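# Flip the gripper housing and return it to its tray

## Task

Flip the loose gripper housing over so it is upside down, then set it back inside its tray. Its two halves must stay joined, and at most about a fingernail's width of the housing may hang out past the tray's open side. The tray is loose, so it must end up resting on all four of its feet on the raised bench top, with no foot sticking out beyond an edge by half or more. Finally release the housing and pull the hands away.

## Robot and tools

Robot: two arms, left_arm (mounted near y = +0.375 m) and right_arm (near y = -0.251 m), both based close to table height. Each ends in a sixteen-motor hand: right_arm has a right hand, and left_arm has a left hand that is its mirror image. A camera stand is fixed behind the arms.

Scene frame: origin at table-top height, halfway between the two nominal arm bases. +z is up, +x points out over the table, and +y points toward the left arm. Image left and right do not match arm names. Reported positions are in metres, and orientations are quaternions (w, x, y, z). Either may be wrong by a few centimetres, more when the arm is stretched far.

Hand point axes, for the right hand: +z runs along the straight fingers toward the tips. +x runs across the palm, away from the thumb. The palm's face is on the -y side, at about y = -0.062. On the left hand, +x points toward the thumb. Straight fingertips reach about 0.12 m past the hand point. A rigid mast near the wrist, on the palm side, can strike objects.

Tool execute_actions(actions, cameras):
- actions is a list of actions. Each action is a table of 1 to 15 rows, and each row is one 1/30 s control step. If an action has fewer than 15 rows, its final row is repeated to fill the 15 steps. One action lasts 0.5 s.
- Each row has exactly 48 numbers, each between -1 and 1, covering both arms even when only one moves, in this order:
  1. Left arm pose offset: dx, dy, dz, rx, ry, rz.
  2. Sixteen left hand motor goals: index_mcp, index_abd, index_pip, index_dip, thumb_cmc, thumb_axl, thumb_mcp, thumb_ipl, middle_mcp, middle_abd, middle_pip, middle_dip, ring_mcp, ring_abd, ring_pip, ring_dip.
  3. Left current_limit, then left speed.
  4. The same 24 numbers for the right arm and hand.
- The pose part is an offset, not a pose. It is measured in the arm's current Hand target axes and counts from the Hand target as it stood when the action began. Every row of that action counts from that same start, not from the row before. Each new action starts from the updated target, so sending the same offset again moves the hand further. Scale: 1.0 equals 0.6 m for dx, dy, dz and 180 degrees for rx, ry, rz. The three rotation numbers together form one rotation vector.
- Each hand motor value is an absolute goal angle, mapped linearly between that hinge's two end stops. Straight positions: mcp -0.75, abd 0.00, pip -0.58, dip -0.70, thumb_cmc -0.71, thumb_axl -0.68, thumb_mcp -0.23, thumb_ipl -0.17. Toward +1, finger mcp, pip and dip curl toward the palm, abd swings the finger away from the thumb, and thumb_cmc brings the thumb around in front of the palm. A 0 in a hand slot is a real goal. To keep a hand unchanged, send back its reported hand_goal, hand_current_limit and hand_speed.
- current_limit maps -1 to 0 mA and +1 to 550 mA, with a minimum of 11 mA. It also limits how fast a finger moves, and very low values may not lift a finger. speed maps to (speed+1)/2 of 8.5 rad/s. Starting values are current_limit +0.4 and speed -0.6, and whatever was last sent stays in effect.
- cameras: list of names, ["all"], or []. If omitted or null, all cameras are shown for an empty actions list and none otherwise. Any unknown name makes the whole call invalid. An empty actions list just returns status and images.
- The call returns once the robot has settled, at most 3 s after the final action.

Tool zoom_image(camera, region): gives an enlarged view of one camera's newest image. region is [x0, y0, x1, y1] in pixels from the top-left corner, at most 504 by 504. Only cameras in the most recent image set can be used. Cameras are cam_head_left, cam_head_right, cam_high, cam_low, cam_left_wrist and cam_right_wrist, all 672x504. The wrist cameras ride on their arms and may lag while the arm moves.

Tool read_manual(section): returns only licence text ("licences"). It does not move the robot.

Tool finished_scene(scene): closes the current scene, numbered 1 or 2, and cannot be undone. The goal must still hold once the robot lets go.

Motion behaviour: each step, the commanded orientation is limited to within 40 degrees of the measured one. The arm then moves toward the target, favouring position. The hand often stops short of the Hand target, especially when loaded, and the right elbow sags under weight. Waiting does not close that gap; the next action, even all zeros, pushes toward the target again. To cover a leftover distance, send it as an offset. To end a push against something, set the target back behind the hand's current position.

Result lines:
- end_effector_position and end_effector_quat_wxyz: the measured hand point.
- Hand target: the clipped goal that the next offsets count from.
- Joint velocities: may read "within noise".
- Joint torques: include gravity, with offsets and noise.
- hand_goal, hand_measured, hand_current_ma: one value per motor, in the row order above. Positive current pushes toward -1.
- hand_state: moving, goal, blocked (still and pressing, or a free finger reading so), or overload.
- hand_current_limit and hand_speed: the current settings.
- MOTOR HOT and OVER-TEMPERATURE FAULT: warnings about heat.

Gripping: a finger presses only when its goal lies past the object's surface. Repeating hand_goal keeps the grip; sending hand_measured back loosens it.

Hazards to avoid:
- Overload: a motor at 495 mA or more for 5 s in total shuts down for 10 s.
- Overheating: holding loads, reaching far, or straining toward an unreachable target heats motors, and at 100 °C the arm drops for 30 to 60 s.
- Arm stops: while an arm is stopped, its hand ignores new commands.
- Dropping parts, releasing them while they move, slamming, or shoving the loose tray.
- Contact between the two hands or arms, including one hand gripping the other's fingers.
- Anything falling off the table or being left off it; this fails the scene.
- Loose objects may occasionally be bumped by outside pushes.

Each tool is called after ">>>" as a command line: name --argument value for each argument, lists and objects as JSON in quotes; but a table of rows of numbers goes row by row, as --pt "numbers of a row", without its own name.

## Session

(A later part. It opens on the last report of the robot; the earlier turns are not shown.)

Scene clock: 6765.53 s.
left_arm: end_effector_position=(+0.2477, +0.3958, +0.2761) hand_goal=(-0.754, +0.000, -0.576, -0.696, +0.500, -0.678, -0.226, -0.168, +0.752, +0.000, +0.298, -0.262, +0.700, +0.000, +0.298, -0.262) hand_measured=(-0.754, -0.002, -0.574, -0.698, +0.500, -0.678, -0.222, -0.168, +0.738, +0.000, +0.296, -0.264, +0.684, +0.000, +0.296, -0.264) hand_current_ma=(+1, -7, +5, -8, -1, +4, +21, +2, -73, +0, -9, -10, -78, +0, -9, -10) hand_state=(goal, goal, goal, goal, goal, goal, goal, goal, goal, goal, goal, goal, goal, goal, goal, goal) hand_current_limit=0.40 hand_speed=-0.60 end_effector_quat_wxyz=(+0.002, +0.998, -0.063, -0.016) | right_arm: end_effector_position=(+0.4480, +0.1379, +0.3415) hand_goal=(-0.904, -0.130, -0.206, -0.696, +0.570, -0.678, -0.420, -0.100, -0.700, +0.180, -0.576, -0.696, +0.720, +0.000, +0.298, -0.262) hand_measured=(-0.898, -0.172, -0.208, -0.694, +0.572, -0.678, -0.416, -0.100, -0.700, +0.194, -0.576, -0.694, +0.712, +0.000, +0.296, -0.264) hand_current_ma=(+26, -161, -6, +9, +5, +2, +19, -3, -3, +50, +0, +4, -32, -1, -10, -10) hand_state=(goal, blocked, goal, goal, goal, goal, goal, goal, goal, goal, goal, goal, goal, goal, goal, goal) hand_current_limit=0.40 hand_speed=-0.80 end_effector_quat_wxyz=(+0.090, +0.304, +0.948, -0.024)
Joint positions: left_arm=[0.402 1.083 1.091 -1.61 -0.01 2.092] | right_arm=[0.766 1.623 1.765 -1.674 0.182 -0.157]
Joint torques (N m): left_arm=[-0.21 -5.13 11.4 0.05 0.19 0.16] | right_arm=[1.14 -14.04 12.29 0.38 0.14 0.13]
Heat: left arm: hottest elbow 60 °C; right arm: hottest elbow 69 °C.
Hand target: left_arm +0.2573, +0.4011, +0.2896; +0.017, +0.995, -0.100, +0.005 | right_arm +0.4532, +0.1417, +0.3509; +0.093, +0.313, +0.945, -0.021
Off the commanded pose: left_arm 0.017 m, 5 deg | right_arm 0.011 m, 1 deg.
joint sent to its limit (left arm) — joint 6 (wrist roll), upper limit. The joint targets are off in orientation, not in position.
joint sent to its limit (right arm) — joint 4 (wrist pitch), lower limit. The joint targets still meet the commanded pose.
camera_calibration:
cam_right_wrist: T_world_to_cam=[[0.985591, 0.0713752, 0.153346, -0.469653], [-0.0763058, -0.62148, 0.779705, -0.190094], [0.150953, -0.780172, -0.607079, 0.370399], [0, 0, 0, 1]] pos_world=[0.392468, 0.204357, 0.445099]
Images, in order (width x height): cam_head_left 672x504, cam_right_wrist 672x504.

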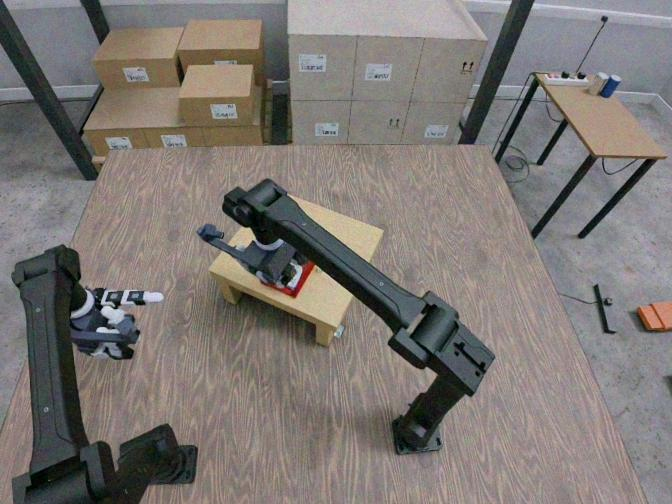

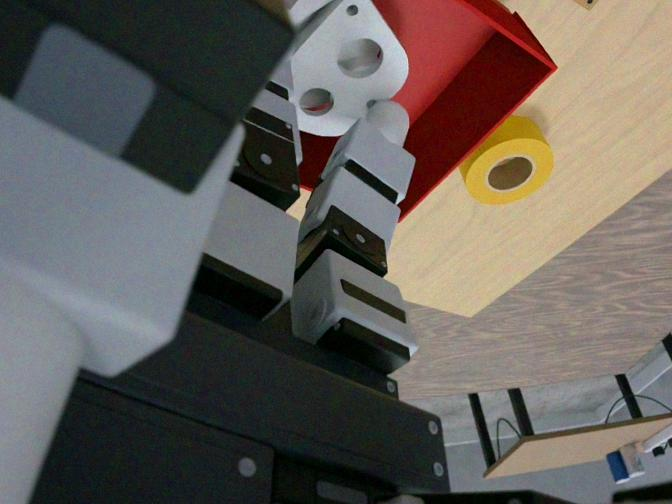

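>>> execute_actions --actions '[[[0,0,0,0,0,0,-0.754,0,-0.576,-0.696,0.5,-0.678,-0.226,-0.168,0.752,0,0.298,-0.262,0.7,0,0.298,-0.262,0.4,-0.6,0,0,0,0,0,0,-0.904,-0.09,-0.205,-0.696,0.57,-0.678,-0.42,-0.1,-0.7,0.18,-0.576,-0.696,0.72,0,0.298,-0.262,0.4,-0.8],[0,0,0,0,0,0,-0.754,0,-0.576,-0.696,0.5,-0.678,-0.226,-0.168,0.752,0,0.298,-0.262,0.7,0,0.298,-0.262,0.4,-0.6,0,0,0,0,0,0,-0.904,-0.06,-0.205,-0.696,0.57,-0.678,-0.42,-0.1,-0.7,0.18,-0.576,-0.696,0.72,0,0.298,-0.262,0.4,-0.8]]]' --cameras '["cam_right_wrist", "cam_head_left"]'

>>> zoom_image --camera "cam_right_wrist" --region '[250, 0, 450, 200]'

>>> zoom_image --camera "cam_head_left" --region '[268, 251, 308, 291]'

Scene clock: 6775.10 s.
left_arm: end_effector_position=(+0.2477, +0.3958, +0.2761) hand_goal=(-0.754, +0.000, -0.576, -0.696, +0.500, -0.678, -0.226, -0.168, +0.752, +0.000, +0.298, -0.262, +0.700, +0.000, +0.298, -0.262) hand_measured=(-0.754, -0.002, -0.574, -0.698, +0.500, -0.678, -0.222, -0.168, +0.738, +0.000, +0.296, -0.264, +0.684, +0.000, +0.296, -0.264) hand_current_ma=(+1, -7, +5, -8, -1, +4, +21, +2, -73, +0, -9, -10, -78, +0, -9, -10) hand_state=(goal, goal, goal, goal, goal, goal, goal, goal, goal, goal, goal, goal, goal, goal, goal, goal) hand_current_limit=0.40 hand_speed=-0.60 end_effector_quat_wxyz=(+0.002, +0.998, -0.063, -0.016) | right_arm: end_effector_position=(+0.4487, +0.1372, +0.3418) hand_goal=(-0.904, -0.060, -0.206, -0.696, +0.570, -0.678, -0.420, -0.100, -0.700, +0.180, -0.576, -0.696, +0.720, +0.000, +0.298, -0.262) hand_measured=(-0.898, -0.128, -0.206, -0.694, +0.572, -0.678, -0.416, -0.100, -0.700, +0.210, -0.576, -0.694, +0.712, +0.000, +0.296, -0.264) hand_current_ma=(+26, -274, +2, +9, +5, +2, +19, -3, -1, +112, +0, +4, -32, -1, -10, -10) hand_state=(goal, blocked, goal, goal, goal, goal, goal, goal, goal, blocked, goal, goal, goal, goal, goal, goal) hand_current_limit=0.40 hand_speed=-0.80 end_effector_quat_wxyz=(+0.093, +0.304, +0.948, -0.025)
Joint positions: left_arm=[0.402 1.083 1.091 -1.61 -0.01 2.092] | right_arm=[0.766 1.623 1.765 -1.674 0.188 -0.157]
Joint torques (N m): left_arm=[-0.44 -5.13 11.33 -0.06 0.19 0.14] | right_arm=[1.79 -14.04 12.01 0.36 0.13 0.17]
Heat: left arm: hottest elbow 60 °C; right arm: hottest elbow 69 °C.
Hand target: left_arm +0.2573, +0.4011, +0.2896; +0.017, +0.995, -0.100, +0.005 | right_arm +0.4532, +0.1417, +0.3509; +0.093, +0.313, +0.945, -0.021
Off the commanded pose: left_arm 0.017 m, 5 deg | right_arm 0.011 m, 1 deg.
joint sent to its limit (left arm) — joint 6 (wrist roll), upper limit. The joint targets are off in orientation, not in position.
joint sent to its limit (right arm) — joint 4 (wrist pitch), lower limit. The joint targets still meet the commanded pose.
camera_calibration:
cam_right_wrist: T_world_to_cam=[[0.984936, 0.0717604, 0.157326, -0.471471], [-0.079879, -0.618116, 0.782018, -0.190338], [0.153364, -0.782805, -0.603073, 0.367751], [0, 0, 0, 1]] pos_world=[0.392765, 0.204059, 0.444803]
Images, in order (width x height): cam_head_left 672x504, cam_right_wrist 672x504.

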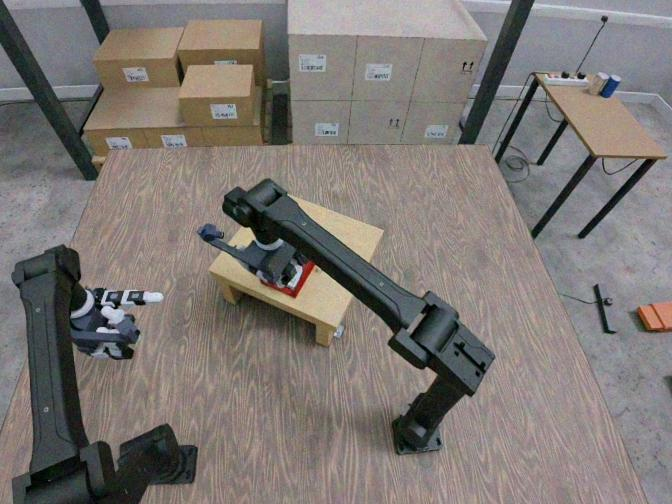

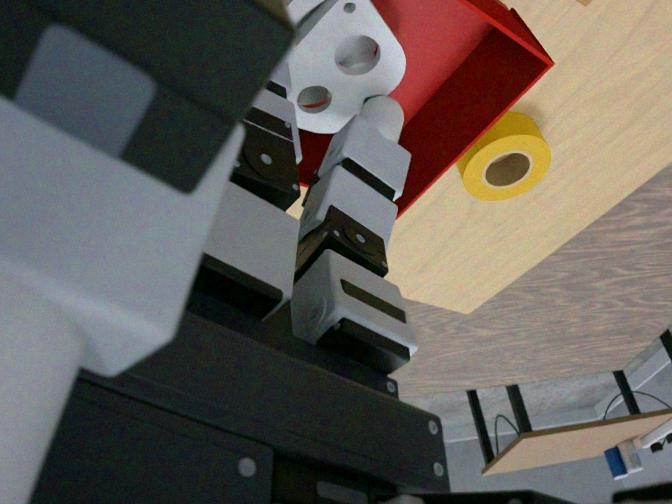

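Scaled by 2.520 from the camera's 672x504 image, which has a finer 960x720 frame.

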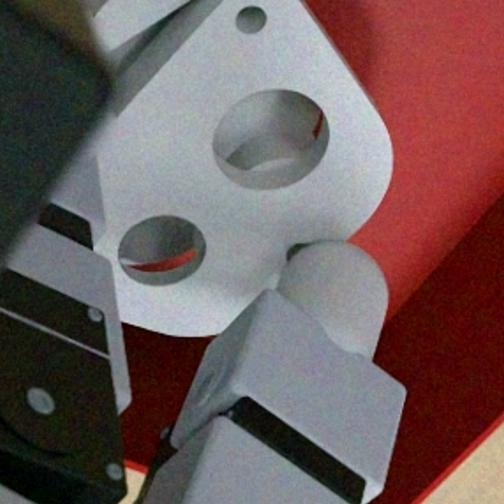

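Scaled by 12.600 from the camera's 672x504 image, which has a finer 960x720 frame.

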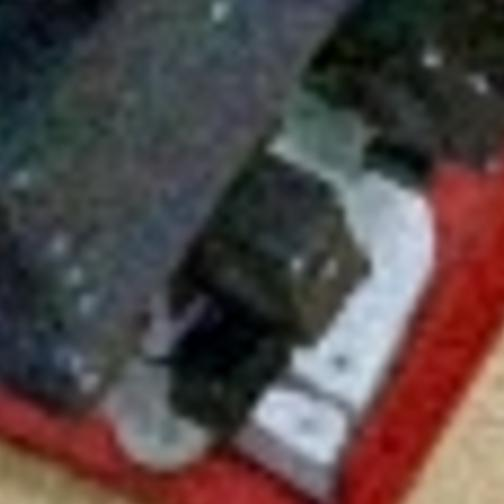

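>>> execute_actions --actions '[[[0,0,0,0,0,0,-0.754,0,-0.576,-0.696,0.5,-0.678,-0.226,-0.168,0.752,0,0.298,-0.262,0.7,0,0.298,-0.262,0.4,-0.6,0,0,0,0,0,0,-0.904,-0.26,-0.205,-0.696,0.57,-0.678,-0.42,-0.1,-0.7,0.3,-0.576,-0.696,0.72,0,0.298,-0.262,0.4,-0.6]],[[0,0,0,0,0,0,-0.754,0,-0.576,-0.696,0.5,-0.678,-0.226,-0.168,0.752,0,0.298,-0.262,0.7,0,0.298,-0.262,0.4,-0.6,0.004,0,0.025,0,0,0,-0.7,-0.26,-0.576,-0.696,0.57,-0.678,-0.42,-0.1,-0.945,0.3,-0.135,-0.696,0.72,0,0.298,-0.262,0.4,-0.6]]]' --cameras '["cam_right_wrist", "cam_head_left", "cam_low"]'

>>> zoom_image --camera "cam_right_wrist" --region '[250, 0, 450, 200]'

>>> zoom_image --camera "cam_head_left" --region '[268, 251, 308, 291]'

>>> zoom_image --camera "cam_low" --region '[310, 170, 370, 230]'

Scene clock: 6844.00 s.
left_arm: end_effector_position=(+0.2477, +0.3958, +0.2761) hand_goal=(-0.754, +0.000, -0.576, -0.696, +0.500, -0.678, -0.226, -0.168, +0.752, +0.000, +0.298, -0.262, +0.700, +0.000, +0.298, -0.262) hand_measured=(-0.754, -0.002, -0.574, -0.698, +0.500, -0.678, -0.222, -0.168, +0.738, +0.000, +0.296, -0.264, +0.684, +0.000, +0.296, -0.264) hand_current_ma=(+1, -7, +5, -8, -1, +4, +21, +2, -73, +0, -9, -10, -78, +0, -9, -10) hand_state=(goal, goal, goal, goal, goal, goal, goal, goal, goal, goal, goal, goal, goal, goal, goal, goal) hand_current_limit=0.40 hand_speed=-0.60 end_effector_quat_wxyz=(+0.002, +0.998, -0.063, -0.016) | right_arm: end_effector_position=(+0.4471, +0.1378, +0.3392) hand_goal=(-0.700, -0.260, -0.576, -0.696, +0.570, -0.678, -0.420, -0.100, -0.946, +0.300, -0.136, -0.696, +0.720, +0.000, +0.298, -0.262) hand_measured=(-0.702, -0.254, -0.572, -0.694, +0.572, -0.678, -0.416, -0.100, -0.938, +0.296, -0.140, -0.694, +0.712, +0.000, +0.296, -0.264) hand_current_ma=(-6, +21, +12, +9, +5, +2, +19, -3, +38, -15, -14, +4, -32, -1, -10, -10) hand_state=(goal, goal, goal, goal, goal, goal, goal, goal, goal, goal, goal, goal, goal, goal, goal, goal) hand_current_limit=0.40 hand_speed=-0.60 end_effector_quat_wxyz=(+0.087, +0.304, +0.948, -0.025)
Joint positions: left_arm=[0.402 1.083 1.091 -1.61 -0.01 2.092] | right_arm=[0.766 1.624 1.761 -1.674 0.179 -0.157]
Joint torques (N m): left_arm=[-0.56 -4.89 11.44 -0.08 0.2 0.17] | right_arm=[1.26 -13.63 9.35 1.62 0.19 0.19]
Heat: left arm: hottest elbow 60 °C; right arm: hottest elbow 69 °C.
Hand target: left_arm +0.2573, +0.4011, +0.2896; +0.017, +0.995, -0.100, +0.005 | right_arm +0.4537, +0.1416, +0.3358; +0.093, +0.313, +0.945, -0.021
Off the commanded pose: left_arm 0.017 m, 5 deg | right_arm 0.008 m, 1 deg.
joint sent to its limit (left arm) — joint 6 (wrist roll), upper limit. The joint targets are off in orientation, not in position.
camera_calibration:
cam_right_wrist: T_world_to_cam=[[0.986398, 0.0716574, 0.147932, -0.467014], [-0.0720116, -0.620626, 0.780793, -0.190818], [0.14776, -0.780826, -0.607024, 0.37053], [0, 0, 0, 1]] pos_world=[0.392171, 0.204357, 0.442996]
Images, in order (width x height): cam_head_left 672x504, cam_low 672x504, cam_right_wrist 672x504.

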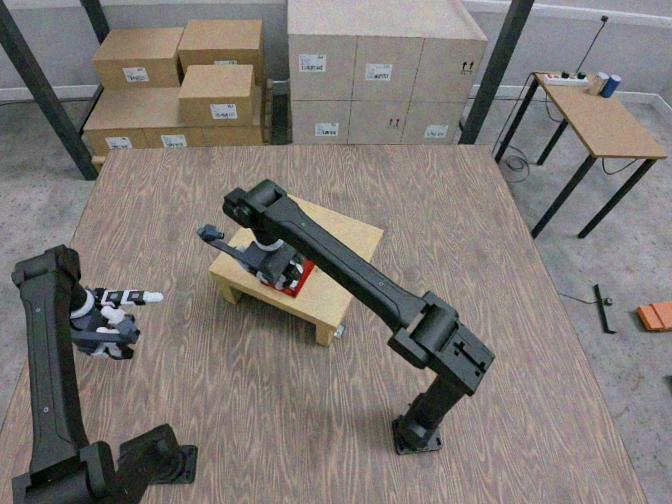

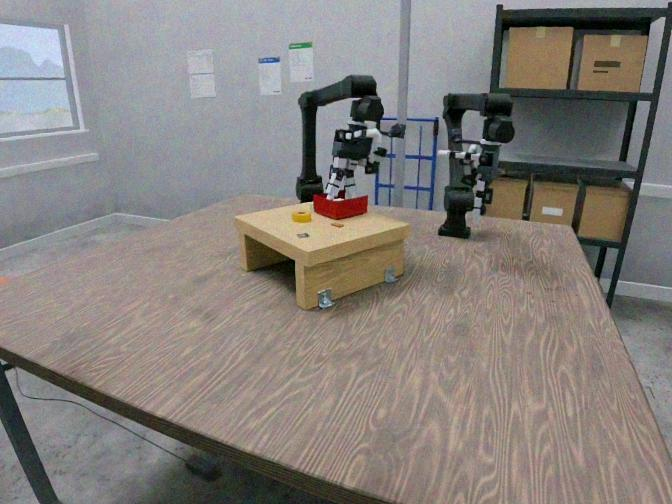

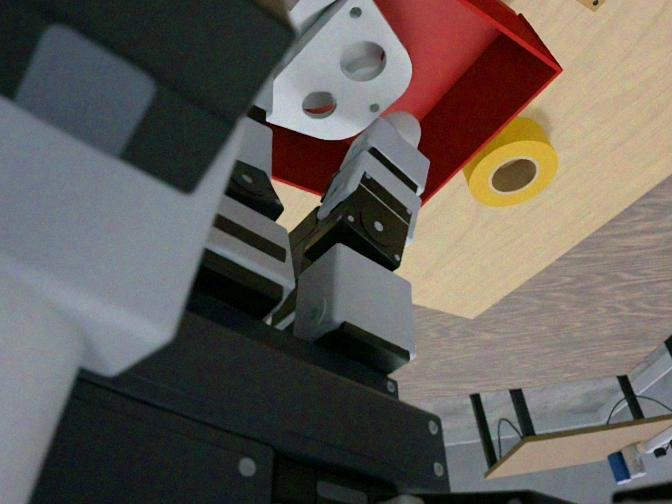

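Scaled by 2.520 from the camera's 672x504 image, which has a finer 960x720 frame.

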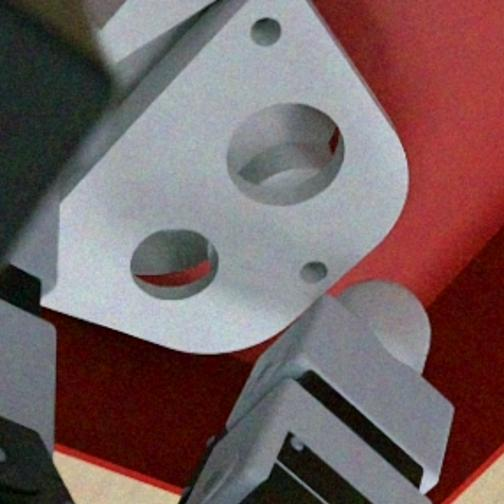

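Scaled by 12.600 from the camera's 672x504 image, which has a finer 960x720 frame.

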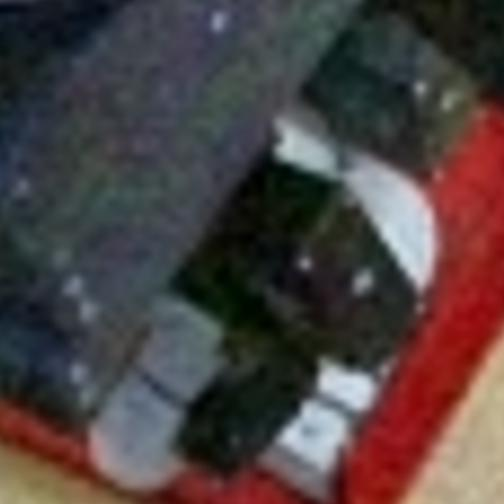

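Scaled by 8.400 from the camera's 672x504 image, which has a finer 960x720 frame.

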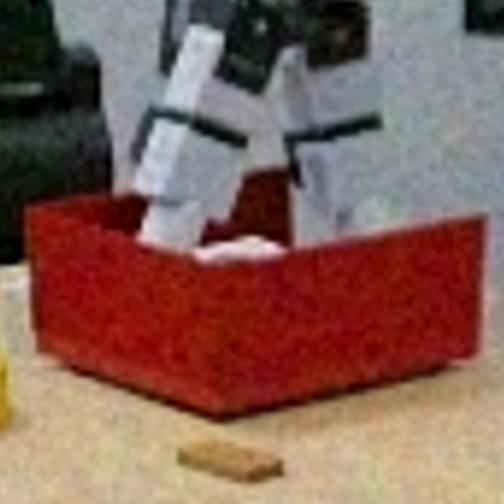

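>>> execute_actions --actions '[[[0,0,0,0,0,0,-0.754,0,-0.576,-0.696,0.5,-0.678,-0.226,-0.168,0.752,0,0.298,-0.262,0.7,0,0.298,-0.262,0.4,-0.6,0,0,0,0,0,0,-0.7,-0.23,-0.576,-0.696,0.57,-0.678,-0.42,-0.1,-0.945,0.2,-0.135,-0.696,0.72,0,0.298,-0.262,0.4,-0.8]],[[0,0,0,0,0,0,-0.754,0,-0.576,-0.696,0.5,-0.678,-0.226,-0.168,0.752,0,0.298,-0.262,0.7,0,0.298,-0.262,0.4,-0.6,0,0,0,0,0,0,-0.7,-0.2,-0.576,-0.696,0.57,-0.678,-0.42,-0.1,-0.945,0.15,-0.135,-0.696,0.72,0,0.298,-0.262,0.4,-0.8]]]' --cameras '["cam_right_wrist", "cam_head_left"]'

>>> zoom_image --camera "cam_right_wrist" --region '[250, 0, 450, 200]'

>>> zoom_image --camera "cam_head_left" --region '[268, 251, 308, 291]'

Scene clock: 6853.73 s.
left_arm: end_effector_position=(+0.2477, +0.3958, +0.2761) hand_goal=(-0.754, +0.000, -0.576, -0.696, +0.500, -0.678, -0.226, -0.168, +0.752, +0.000, +0.298, -0.262, +0.700, +0.000, +0.298, -0.262) hand_measured=(-0.754, -0.002, -0.574, -0.698, +0.500, -0.678, -0.222, -0.168, +0.738, +0.000, +0.296, -0.264, +0.684, +0.000, +0.296, -0.264) hand_current_ma=(+1, -7, +5, -8, -1, +4, +21, +2, -73, +0, -9, -10, -78, +0, -9, -10) hand_state=(goal, goal, goal, goal, goal, goal, goal, goal, goal, goal, goal, goal, goal, goal, goal, goal) hand_current_limit=0.40 hand_speed=-0.60 end_effector_quat_wxyz=(+0.002, +0.998, -0.063, -0.016) | right_arm: end_effector_position=(+0.4471, +0.1378, +0.3392) hand_goal=(-0.700, -0.200, -0.576, -0.696, +0.570, -0.678, -0.420, -0.100, -0.946, +0.150, -0.136, -0.696, +0.720, +0.000, +0.298, -0.262) hand_measured=(-0.702, -0.222, -0.572, -0.694, +0.572, -0.678, -0.416, -0.100, -0.938, +0.196, -0.140, -0.694, +0.712, +0.000, +0.296, -0.264) hand_current_ma=(-5, -86, +12, +9, +5, +2, +19, -3, +37, +180, -14, +4, -32, -1, -10, -10) hand_state=(goal, blocked, goal, goal, goal, goal, goal, goal, goal, blocked, goal, goal, goal, goal, goal, goal) hand_current_limit=0.40 hand_speed=-0.80 end_effector_quat_wxyz=(+0.087, +0.304, +0.948, -0.025)
Joint positions: left_arm=[0.402 1.083 1.091 -1.61 -0.01 2.092] | right_arm=[0.766 1.624 1.761 -1.674 0.179 -0.157]
Joint torques (N m): left_arm=[-0.56 -5.07 11.4 -0.05 0.18 0.15] | right_arm=[1.2 -13.45 9.02 1.81 0.18 0.11]
Heat: left arm: hottest elbow 60 °C; right arm: hottest elbow 68 °C.
Hand target: left_arm +0.2573, +0.4011, +0.2896; +0.017, +0.995, -0.100, +0.005 | right_arm +0.4537, +0.1416, +0.3358; +0.093, +0.313, +0.945, -0.021
Off the commanded pose: left_arm 0.017 m, 5 deg | right_arm 0.008 m, 1 deg.
joint sent to its limit (left arm) — joint 6 (wrist roll), upper limit. The joint targets are off in orientation, not in position.
camera_calibration:
cam_right_wrist: T_world_to_cam=[[0.986398, 0.0716574, 0.147932, -0.467014], [-0.0720116, -0.620626, 0.780793, -0.190818], [0.14776, -0.780826, -0.607024, 0.37053], [0, 0, 0, 1]] pos_world=[0.392171, 0.204357, 0.442996]
Images, in order (width x height): cam_head_left 672x504, cam_right_wrist 672x504.

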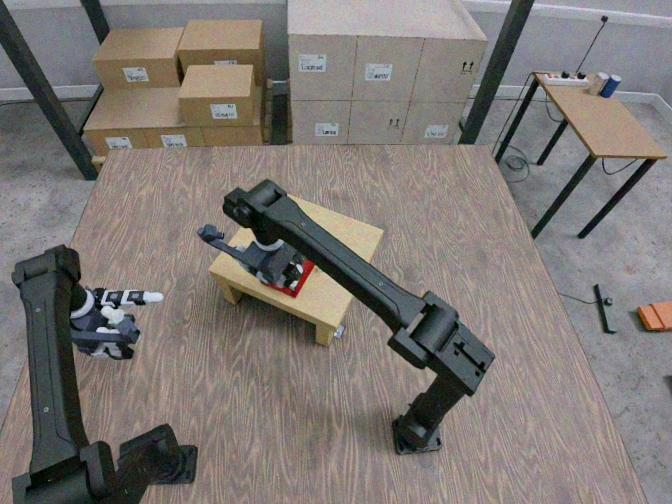

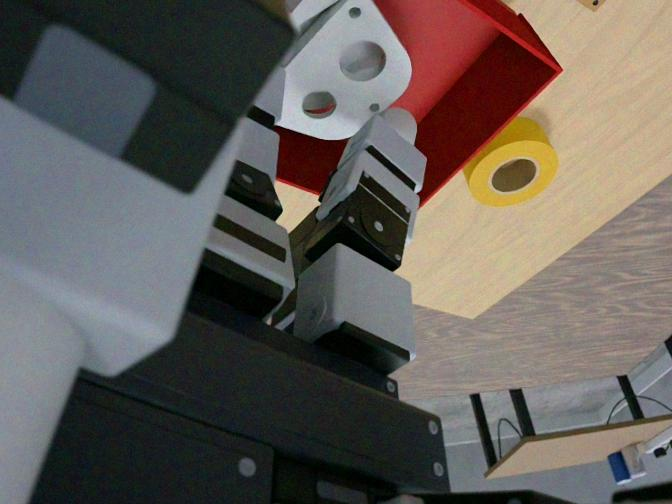

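Scaled by 2.520 from the camera's 672x504 image, which has a finer 960x720 frame.

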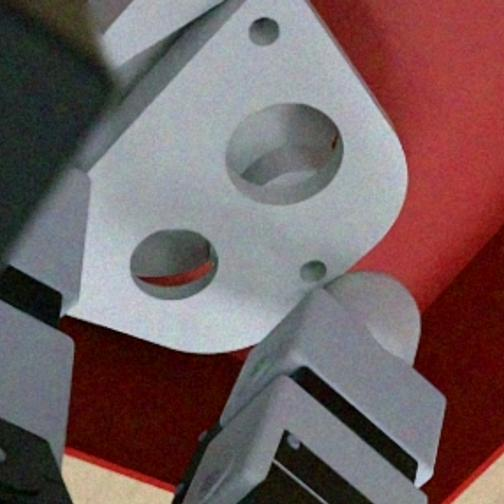

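Scaled by 12.600 from the camera's 672x504 image, which has a finer 960x720 frame.

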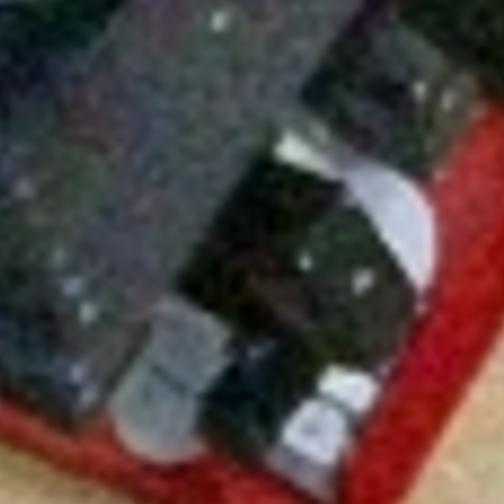

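>>> execute_actions --actions '[[[0,0,0,0,0,0,-0.754,0,-0.576,-0.696,0.5,-0.678,-0.226,-0.168,0.752,0,0.298,-0.262,0.7,0,0.298,-0.262,0.4,-0.6,0,0,0,0,0,0,-0.7,-0.21,-0.576,-0.696,0.57,-0.678,-0.42,-0.1,-1,0.27,0.007,-0.696,0.72,0,0.298,-0.262,0.4,-0.6]],[[0,0,0,0,0,0,-0.754,0,-0.576,-0.696,0.5,-0.678,-0.226,-0.168,0.752,0,0.298,-0.262,0.7,0,0.298,-0.262,0.4,-0.6,0,0,0,0,0,0,-0.7,-0.2,-0.576,-0.696,0.57,-0.678,-0.42,-0.1,-1,0.15,0.007,-0.696,0.72,0,0.298,-0.262,0.4,-0.75]]]' --cameras '["cam_right_wrist", "cam_head_left"]'

>>> zoom_image --camera "cam_right_wrist" --region '[250, 0, 450, 200]'

>>> zoom_image --camera "cam_head_left" --region '[268, 251, 308, 291]'

Scene clock: 6865.37 s.
left_arm: end_effector_position=(+0.2477, +0.3958, +0.2761) hand_goal=(-0.754, +0.000, -0.576, -0.696, +0.500, -0.678, -0.226, -0.168, +0.752, +0.000, +0.298, -0.262, +0.700, +0.000, +0.298, -0.262) hand_measured=(-0.754, -0.002, -0.574, -0.698, +0.500, -0.678, -0.222, -0.168, +0.738, +0.000, +0.296, -0.264, +0.684, +0.000, +0.296, -0.264) hand_current_ma=(+1, -7, +5, -8, -1, +4, +21, +2, -73, +0, -9, -10, -78, +0, -9, -10) hand_state=(goal, goal, goal, goal, goal, goal, goal, goal, goal, goal, goal, goal, goal, goal, goal, goal) hand_current_limit=0.40 hand_speed=-0.60 end_effector_quat_wxyz=(+0.002, +0.998, -0.063, -0.016) | right_arm: end_effector_position=(+0.4471, +0.1378, +0.3392) hand_goal=(-0.700, -0.200, -0.576, -0.696, +0.570, -0.678, -0.420, -0.100, -1.000, +0.150, +0.006, -0.696, +0.720, +0.000, +0.298, -0.262) hand_measured=(-0.702, -0.216, -0.574, -0.694, +0.572, -0.678, -0.416, -0.100, -0.990, +0.198, +0.002, -0.694, +0.712, +0.000, +0.296, -0.264) hand_current_ma=(-4, -58, +7, +7, +5, +2, +19, -3, +41, +188, -14, +4, -32, -1, -10, -10) hand_state=(goal, goal, goal, goal, goal, goal, goal, goal, goal, blocked, goal, goal, goal, goal, goal, goal) hand_current_limit=0.40 hand_speed=-0.75 end_effector_quat_wxyz=(+0.087, +0.304, +0.948, -0.025)
Joint positions: left_arm=[0.402 1.083 1.091 -1.61 -0.01 2.092] | right_arm=[0.766 1.624 1.761 -1.674 0.179 -0.157]
Joint torques (N m): left_arm=[-0.26 -5.07 11.41 -0.01 0.2 0.16] | right_arm=[0.67 -13.27 9.24 1.62 0.19 0.17]
Heat: left arm: hottest elbow 60 °C; right arm: hottest elbow 66 °C.
Hand target: left_arm +0.2573, +0.4011, +0.2896; +0.017, +0.995, -0.100, +0.005 | right_arm +0.4537, +0.1416, +0.3358; +0.093, +0.313, +0.945, -0.021
Off the commanded pose: left_arm 0.017 m, 5 deg | right_arm 0.008 m, 1 deg.
joint sent to its limit (left arm) — joint 6 (wrist roll), upper limit. The joint targets are off in orientation, not in position.
camera_calibration:
cam_right_wrist: T_world_to_cam=[[0.986398, 0.0716574, 0.147932, -0.467014], [-0.0720116, -0.620626, 0.780793, -0.190818], [0.14776, -0.780826, -0.607024, 0.37053], [0, 0, 0, 1]] pos_world=[0.392171, 0.204357, 0.442996]
Images, in order (width x height): cam_head_left 672x504, cam_right_wrist 672x504.

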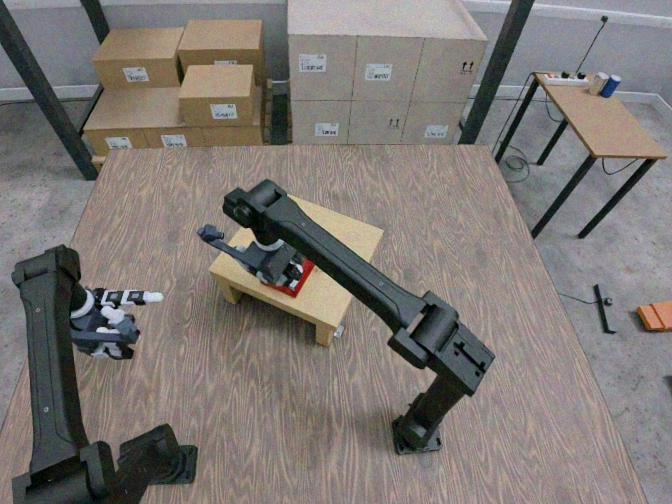

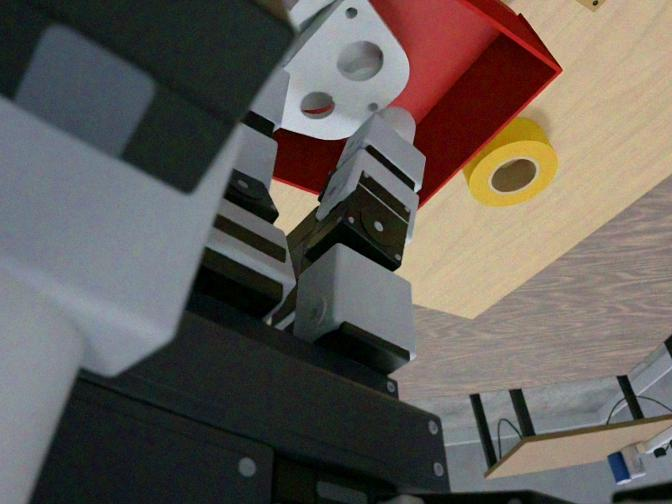

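Scaled by 2.520 from the camera's 672x504 image, which has a finer 960x720 frame.

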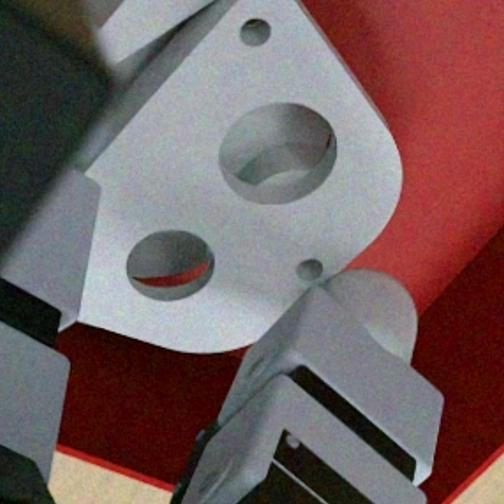

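Scaled by 12.600 from the camera's 672x504 image, which has a finer 960x720 frame.

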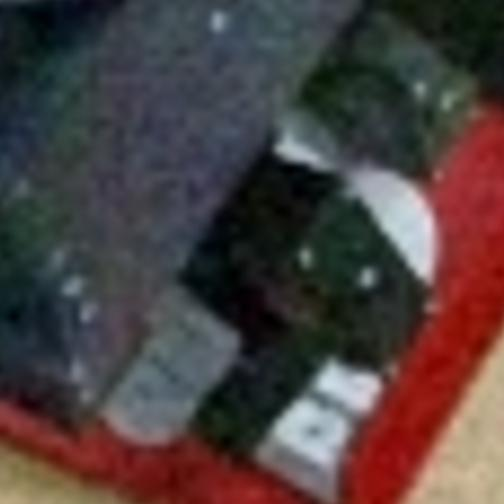

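>>> zoom_image --camera "cam_right_wrist" --region '[280, 0, 420, 140]'

Scaled by 3.600 from the camera's 672x504 image, which has a finer 960x720 frame.

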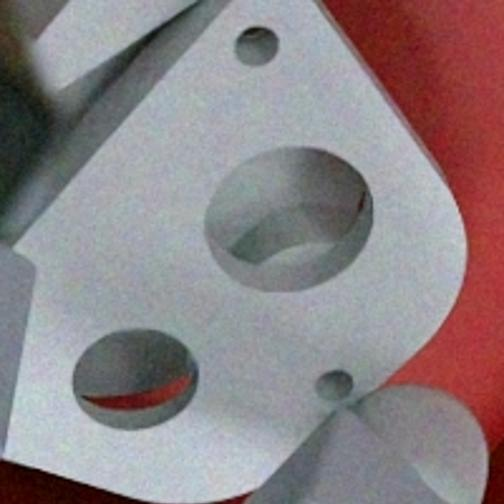

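>>> execute_actions --actions '[[[0,0,0,0,0,0,-0.754,0,-0.576,-0.696,0.5,-0.678,-0.226,-0.168,0.752,0,0.298,-0.262,0.7,0,0.298,-0.262,0.4,-0.6,0,0,0,0,0,0,-0.7,-0.27,-0.576,-0.696,0.57,-0.678,-0.42,-0.1,-1,0.29,0.007,-0.696,0.72,0,0.298,-0.262,0.4,-0.6]],[[0,0,0,0,0,0,-0.754,0,-0.576,-0.696,0.5,-0.678,-0.226,-0.168,0.752,0,0.298,-0.262,0.7,0,0.298,-0.262,0.4,-0.6,-0.013,0,-0.082,0,0,0,-0.7,-0.27,-0.576,-0.696,0.57,-0.678,-0.42,-0.1,-0.9,0.29,-0.2,-0.696,0.72,0,0.298,-0.262,0.4,-0.6]],[[0,0,0,0,0,0,-0.754,0,-0.576,-0.696,0.5,-0.678,-0.226,-0.168,0.752,0,0.298,-0.262,0.7,0,0.298,-0.262,0.4,-0.6,-0.013,0,-0.082,0,0,0,-0.7,-0.27,-0.576,-0.696,0.57,-0.678,-0.42,-0.1,-0.754,0.29,-0.576,-0.696,0.72,0,0.298,-0.262,0.4,-0.6]]]' --cameras '["cam_right_wrist", "cam_head_left", "cam_high"]'

>>> zoom_image --camera "cam_right_wrist" --region '[220, 0, 480, 195]'

>>> zoom_image --camera "cam_head_left" --region '[258, 241, 318, 301]'

Scene clock: 6911.53 s.
left_arm: end_effector_position=(+0.2477, +0.3958, +0.2761) hand_goal=(-0.754, +0.000, -0.576, -0.696, +0.500, -0.678, -0.226, -0.168, +0.752, +0.000, +0.298, -0.262, +0.700, +0.000, +0.298, -0.262) hand_measured=(-0.754, -0.002, -0.574, -0.698, +0.500, -0.678, -0.222, -0.168, +0.738, +0.000, +0.296, -0.264, +0.684, +0.000, +0.296, -0.264) hand_current_ma=(+1, -7, +5, -8, -1, +4, +21, +2, -73, +0, -9, -10, -78, +0, -9, -10) hand_state=(goal, goal, goal, goal, goal, goal, goal, goal, goal, goal, goal, goal, goal, goal, goal, goal) hand_current_limit=0.40 hand_speed=-0.60 end_effector_quat_wxyz=(+0.002, +0.998, -0.063, -0.016) | right_arm: end_effector_position=(+0.4487, +0.1388, +0.4056) hand_goal=(-0.700, -0.270, -0.576, -0.696, +0.570, -0.678, -0.420, -0.100, -0.754, +0.290, -0.576, -0.696, +0.720, +0.000, +0.298, -0.262) hand_measured=(-0.702, -0.264, -0.574, -0.694, +0.572, -0.678, -0.416, -0.100, -0.756, +0.286, -0.572, -0.694, +0.712, +0.000, +0.296, -0.264) hand_current_ma=(-4, +21, +7, +7, +5, +2, +19, -3, -6, -14, +11, +4, -32, -1, -10, -10) hand_state=(goal, goal, goal, goal, goal, goal, goal, goal, goal, goal, goal, goal, goal, goal, goal, goal) hand_current_limit=0.40 hand_speed=-0.60 end_effector_quat_wxyz=(+0.117, +0.308, +0.944, +0.031)
Joint positions: left_arm=[0.402 1.083 1.091 -1.61 -0.01 2.092] | right_arm=[0.766 1.575 1.841 -1.674 0.182 -0.158]
Joint torques (N m): left_arm=[-0.32 -5.07 11.36 -0.01 0.22 0.17] | right_arm=[1.2 -14.1 13.78 0.58 0.36 -0.1]
Heat: left arm: hottest elbow 60 °C; right arm: hottest elbow 64 °C.
Hand target: left_arm +0.2573, +0.4011, +0.2896; +0.017, +0.995, -0.100, +0.005 | right_arm +0.4499, +0.1420, +0.4354; +0.093, +0.313, +0.945, -0.021
Off the commanded pose: left_arm 0.017 m, 5 deg | right_arm 0.030 m, 7 deg.
joint sent to its limit (left arm) — joint 6 (wrist roll), upper limit. The joint targets are off in orientation, not in position.
joint sent to its limit (right arm) — joint 4 (wrist pitch), lower limit. The joint targets are off in position and orientation.
camera_calibration:
cam_right_wrist: T_world_to_cam=[[0.968207, 0.0551862, 0.243986, -0.506911], [-0.14028, -0.687777, 0.712239, -0.174141], [0.207114, -0.723822, -0.658169, 0.397611], [0, 0, 0, 1]] pos_world=[0.384016, 0.196004, 0.509404]
Images, in order (width x height): cam_head_left 672x504, cam_high 672x504, cam_right_wrist 672x504.

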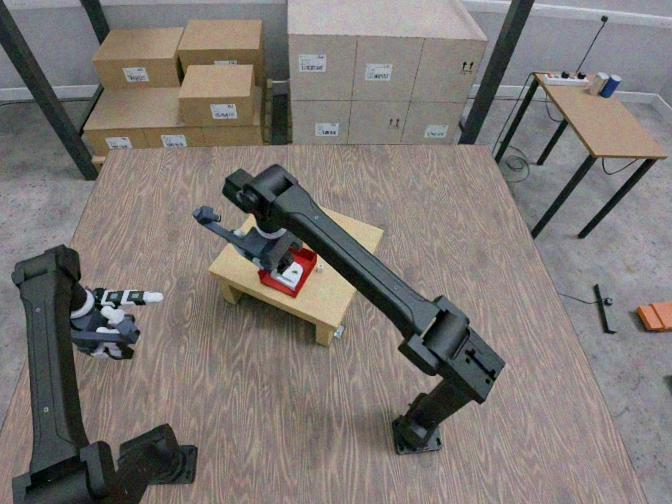

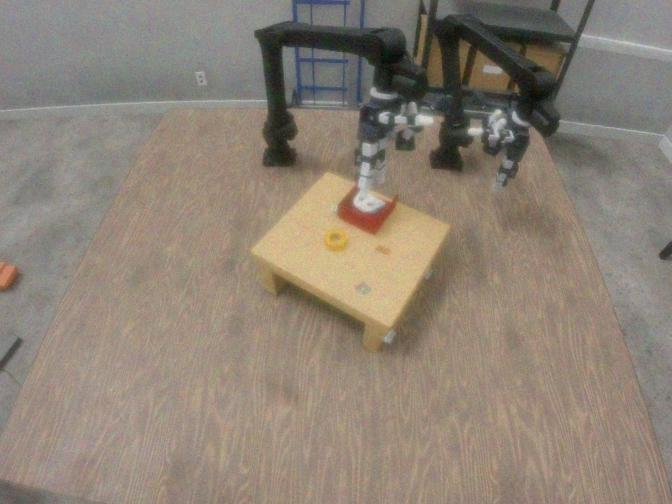

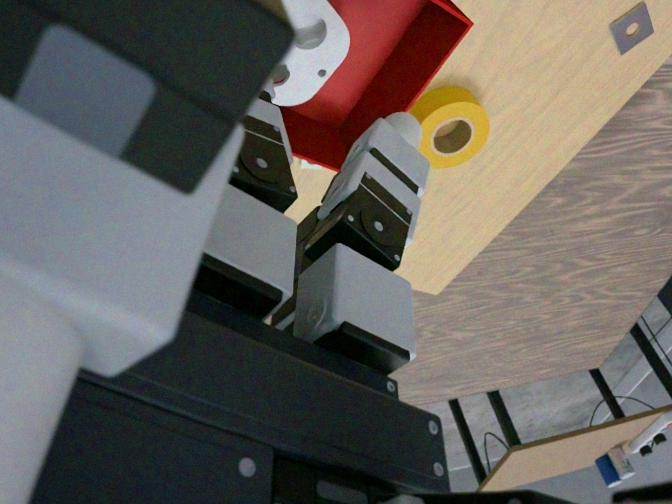

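Scaled by 1.938 from the camera's 672x504 image, which has a finer 960x720 frame.

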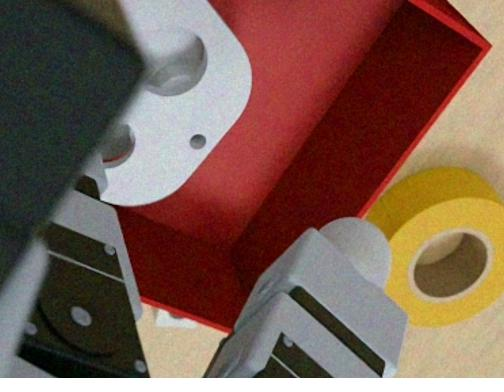

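Scaled by 8.400 from the camera's 672x504 image, which has a finer 960x720 frame.

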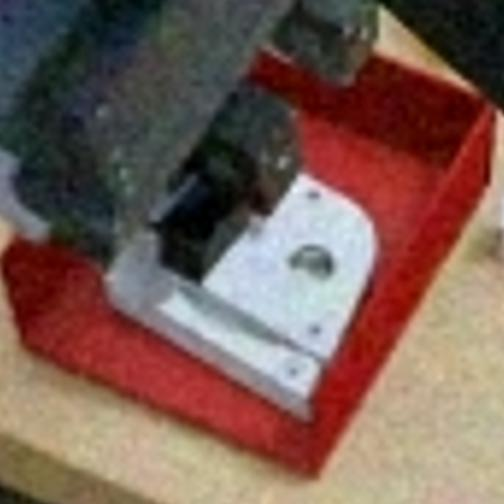

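>>> execute_actions --actions '[[[0,0,0,0,0,0,-0.754,0,-0.576,-0.696,0.5,-0.678,-0.226,-0.168,0.752,0,0.298,-0.262,0.7,0,0.298,-0.262,0.4,-0.6,-0.0313,0,0.005,0,0.05,0,-0.72,-0.2,-0.576,-0.696,0.57,-0.678,-0.42,-0.1,-0.72,0.2,-0.576,-0.696,0.72,0,0.298,-0.262,0.4,-0.6]],[[0,0,0,0,0,0,-0.754,0,-0.576,-0.696,0.5,-0.678,-0.226,-0.168,0.752,0,0.298,-0.262,0.7,0,0.298,-0.262,0.4,-0.6,0,0,0.055,0,0,0,-0.72,-0.2,-0.576,-0.696,0.57,-0.678,-0.42,-0.1,-0.72,0.2,-0.576,-0.696,0.72,0,0.298,-0.262,0.4,-0.6]]]' --cameras '["cam_right_wrist", "cam_head_left", "cam_high", "cam_low"]'

>>> zoom_image --camera "cam_high" --region '[330, 160, 410, 240]'

>>> zoom_image --camera "cam_head_left" --region '[258, 241, 318, 301]'

>>> zoom_image --camera "cam_low" --region '[300, 150, 380, 230]'

Scene clock: 6940.20 s.
left_arm: end_effector_position=(+0.2477, +0.3958, +0.2761) hand_goal=(-0.754, +0.000, -0.576, -0.696, +0.500, -0.678, -0.226, -0.168, +0.752, +0.000, +0.298, -0.262, +0.700, +0.000, +0.298, -0.262) hand_measured=(-0.754, -0.002, -0.574, -0.698, +0.500, -0.678, -0.222, -0.168, +0.738, +0.000, +0.296, -0.264, +0.684, +0.000, +0.296, -0.264) hand_current_ma=(+1, -7, +5, -8, -1, +4, +21, +2, -73, +0, -9, -10, -78, +0, -9, -10) hand_state=(goal, goal, goal, goal, goal, goal, goal, goal, goal, goal, goal, goal, goal, goal, goal, goal) hand_current_limit=0.40 hand_speed=-0.60 end_effector_quat_wxyz=(+0.002, +0.998, -0.063, -0.016) | right_arm: end_effector_position=(+0.4641, +0.1265, +0.4036) hand_goal=(-0.720, -0.200, -0.576, -0.696, +0.570, -0.678, -0.420, -0.100, -0.720, +0.200, -0.576, -0.696, +0.720, +0.000, +0.298, -0.262) hand_measured=(-0.718, -0.200, -0.574, -0.694, +0.572, -0.678, -0.416, -0.100, -0.722, +0.202, -0.574, -0.694, +0.712, +0.000, +0.296, -0.264) hand_current_ma=(+7, -3, +7, +7, +4, +2, +19, -3, -11, +6, +10, +4, -32, -1, -10, -10) hand_state=(goal, goal, goal, goal, goal, goal, goal, goal, goal, goal, goal, goal, goal, goal, goal, goal) hand_current_limit=0.40 hand_speed=-0.60 end_effector_quat_wxyz=(+0.055, +0.316, +0.945, +0.065)
Joint positions: left_arm=[0.402 1.083 1.091 -1.61 -0.01 2.092] | right_arm=[0.679 1.583 1.855 -1.674 0.029 -0.218]
Joint torques (N m): left_arm=[-0.56 -4.95 11.48 0.06 0.17 0.17] | right_arm=[0.62 -12.34 11.06 0.69 -0.25 -0.14]
Heat: left arm: hottest elbow 60 °C; right arm: hottest elbow 74 °C.
Hand target: left_arm +0.2573, +0.4011, +0.2896; +0.017, +0.995, -0.100, +0.005 | right_arm +0.4664, +0.1308, +0.4030; +0.019, +0.313, +0.950, +0.004
Off the commanded pose: left_arm 0.017 m, 5 deg | right_arm 0.005 m, 8 deg.
joint sent to its limit (left arm) — joint 6 (wrist roll), upper limit. The joint targets are off in orientation, not in position.
joint sent to its limit (right arm) — joint 4 (wrist pitch), lower limit. The joint targets are off in orientation, not in position.
camera_calibration:
cam_right_wrist: T_world_to_cam=[[0.987671, 0.0319066, 0.15326, -0.49018], [-0.0761315, -0.757542, 0.648332, -0.174213], [0.136787, -0.652006, -0.745773, 0.443063], [0, 0, 0, 1]] pos_world=[0.410268, 0.172546, 0.518497]
Images, in order (width x height): cam_head_left 672x504, cam_high 672x504, cam_low 672x504, cam_right_wrist 672x504.

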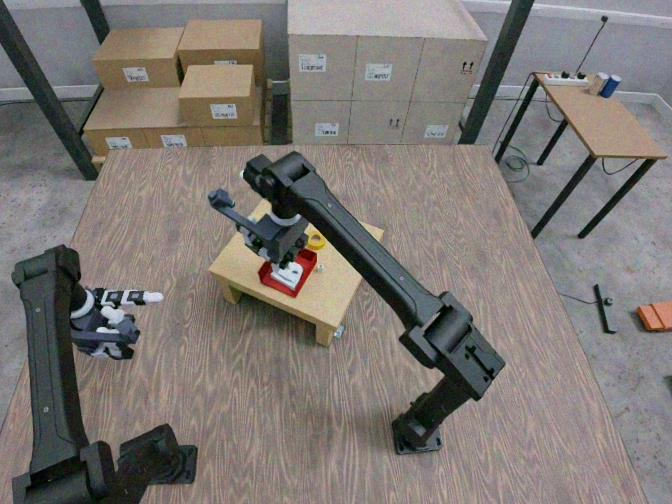

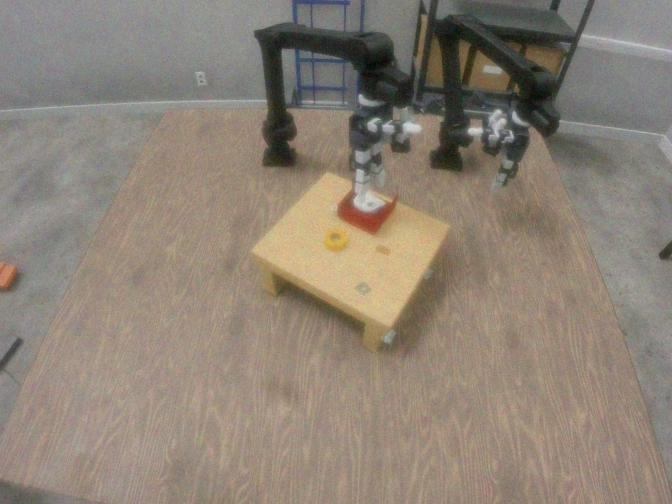

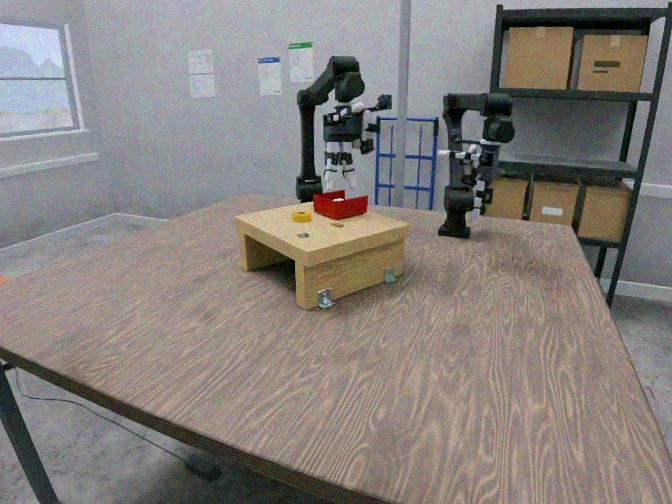

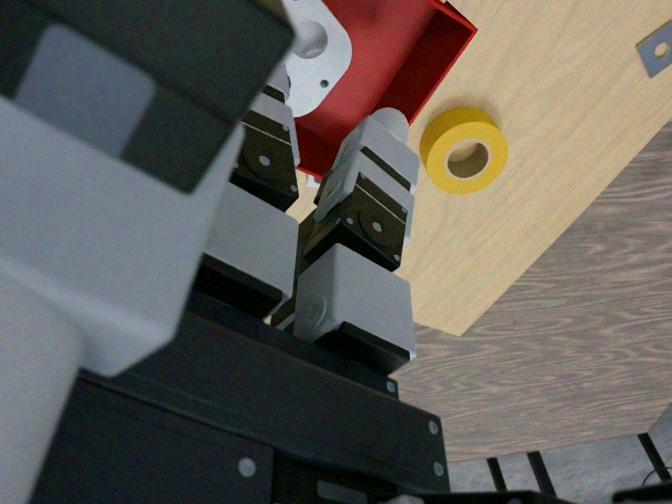

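Scaled by 6.300 from the camera's 672x504 image, which has a finer 960x720 frame.

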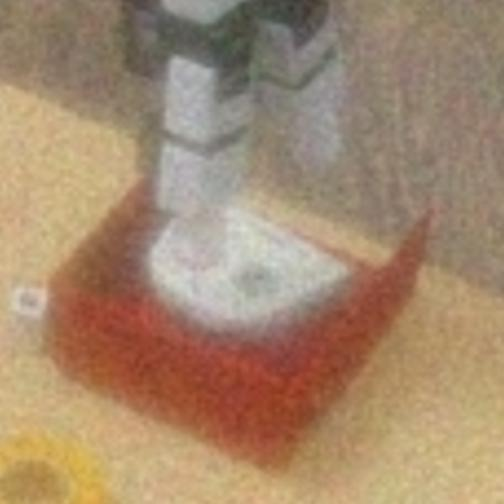

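Scaled by 8.400 from the camera's 672x504 image, which has a finer 960x720 frame.

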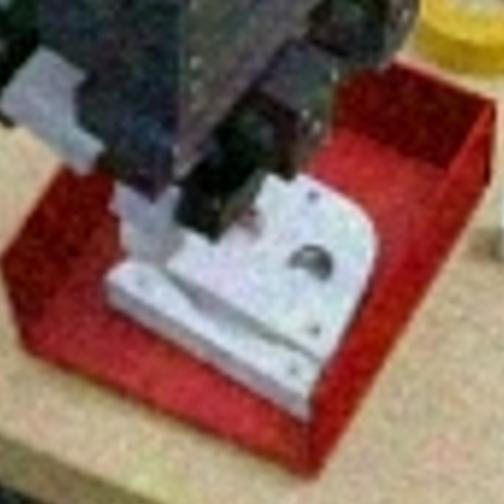

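Scaled by 6.300 from the camera's 672x504 image, which has a finer 960x720 frame.

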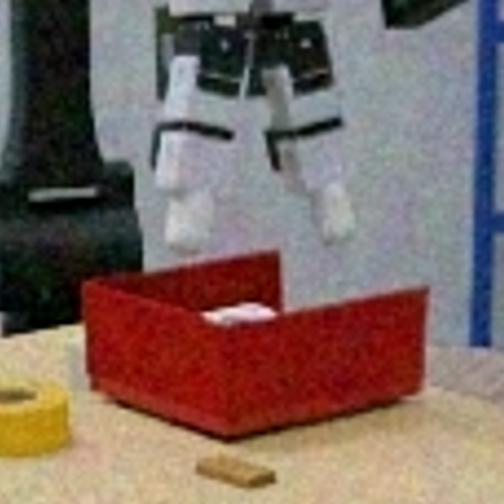

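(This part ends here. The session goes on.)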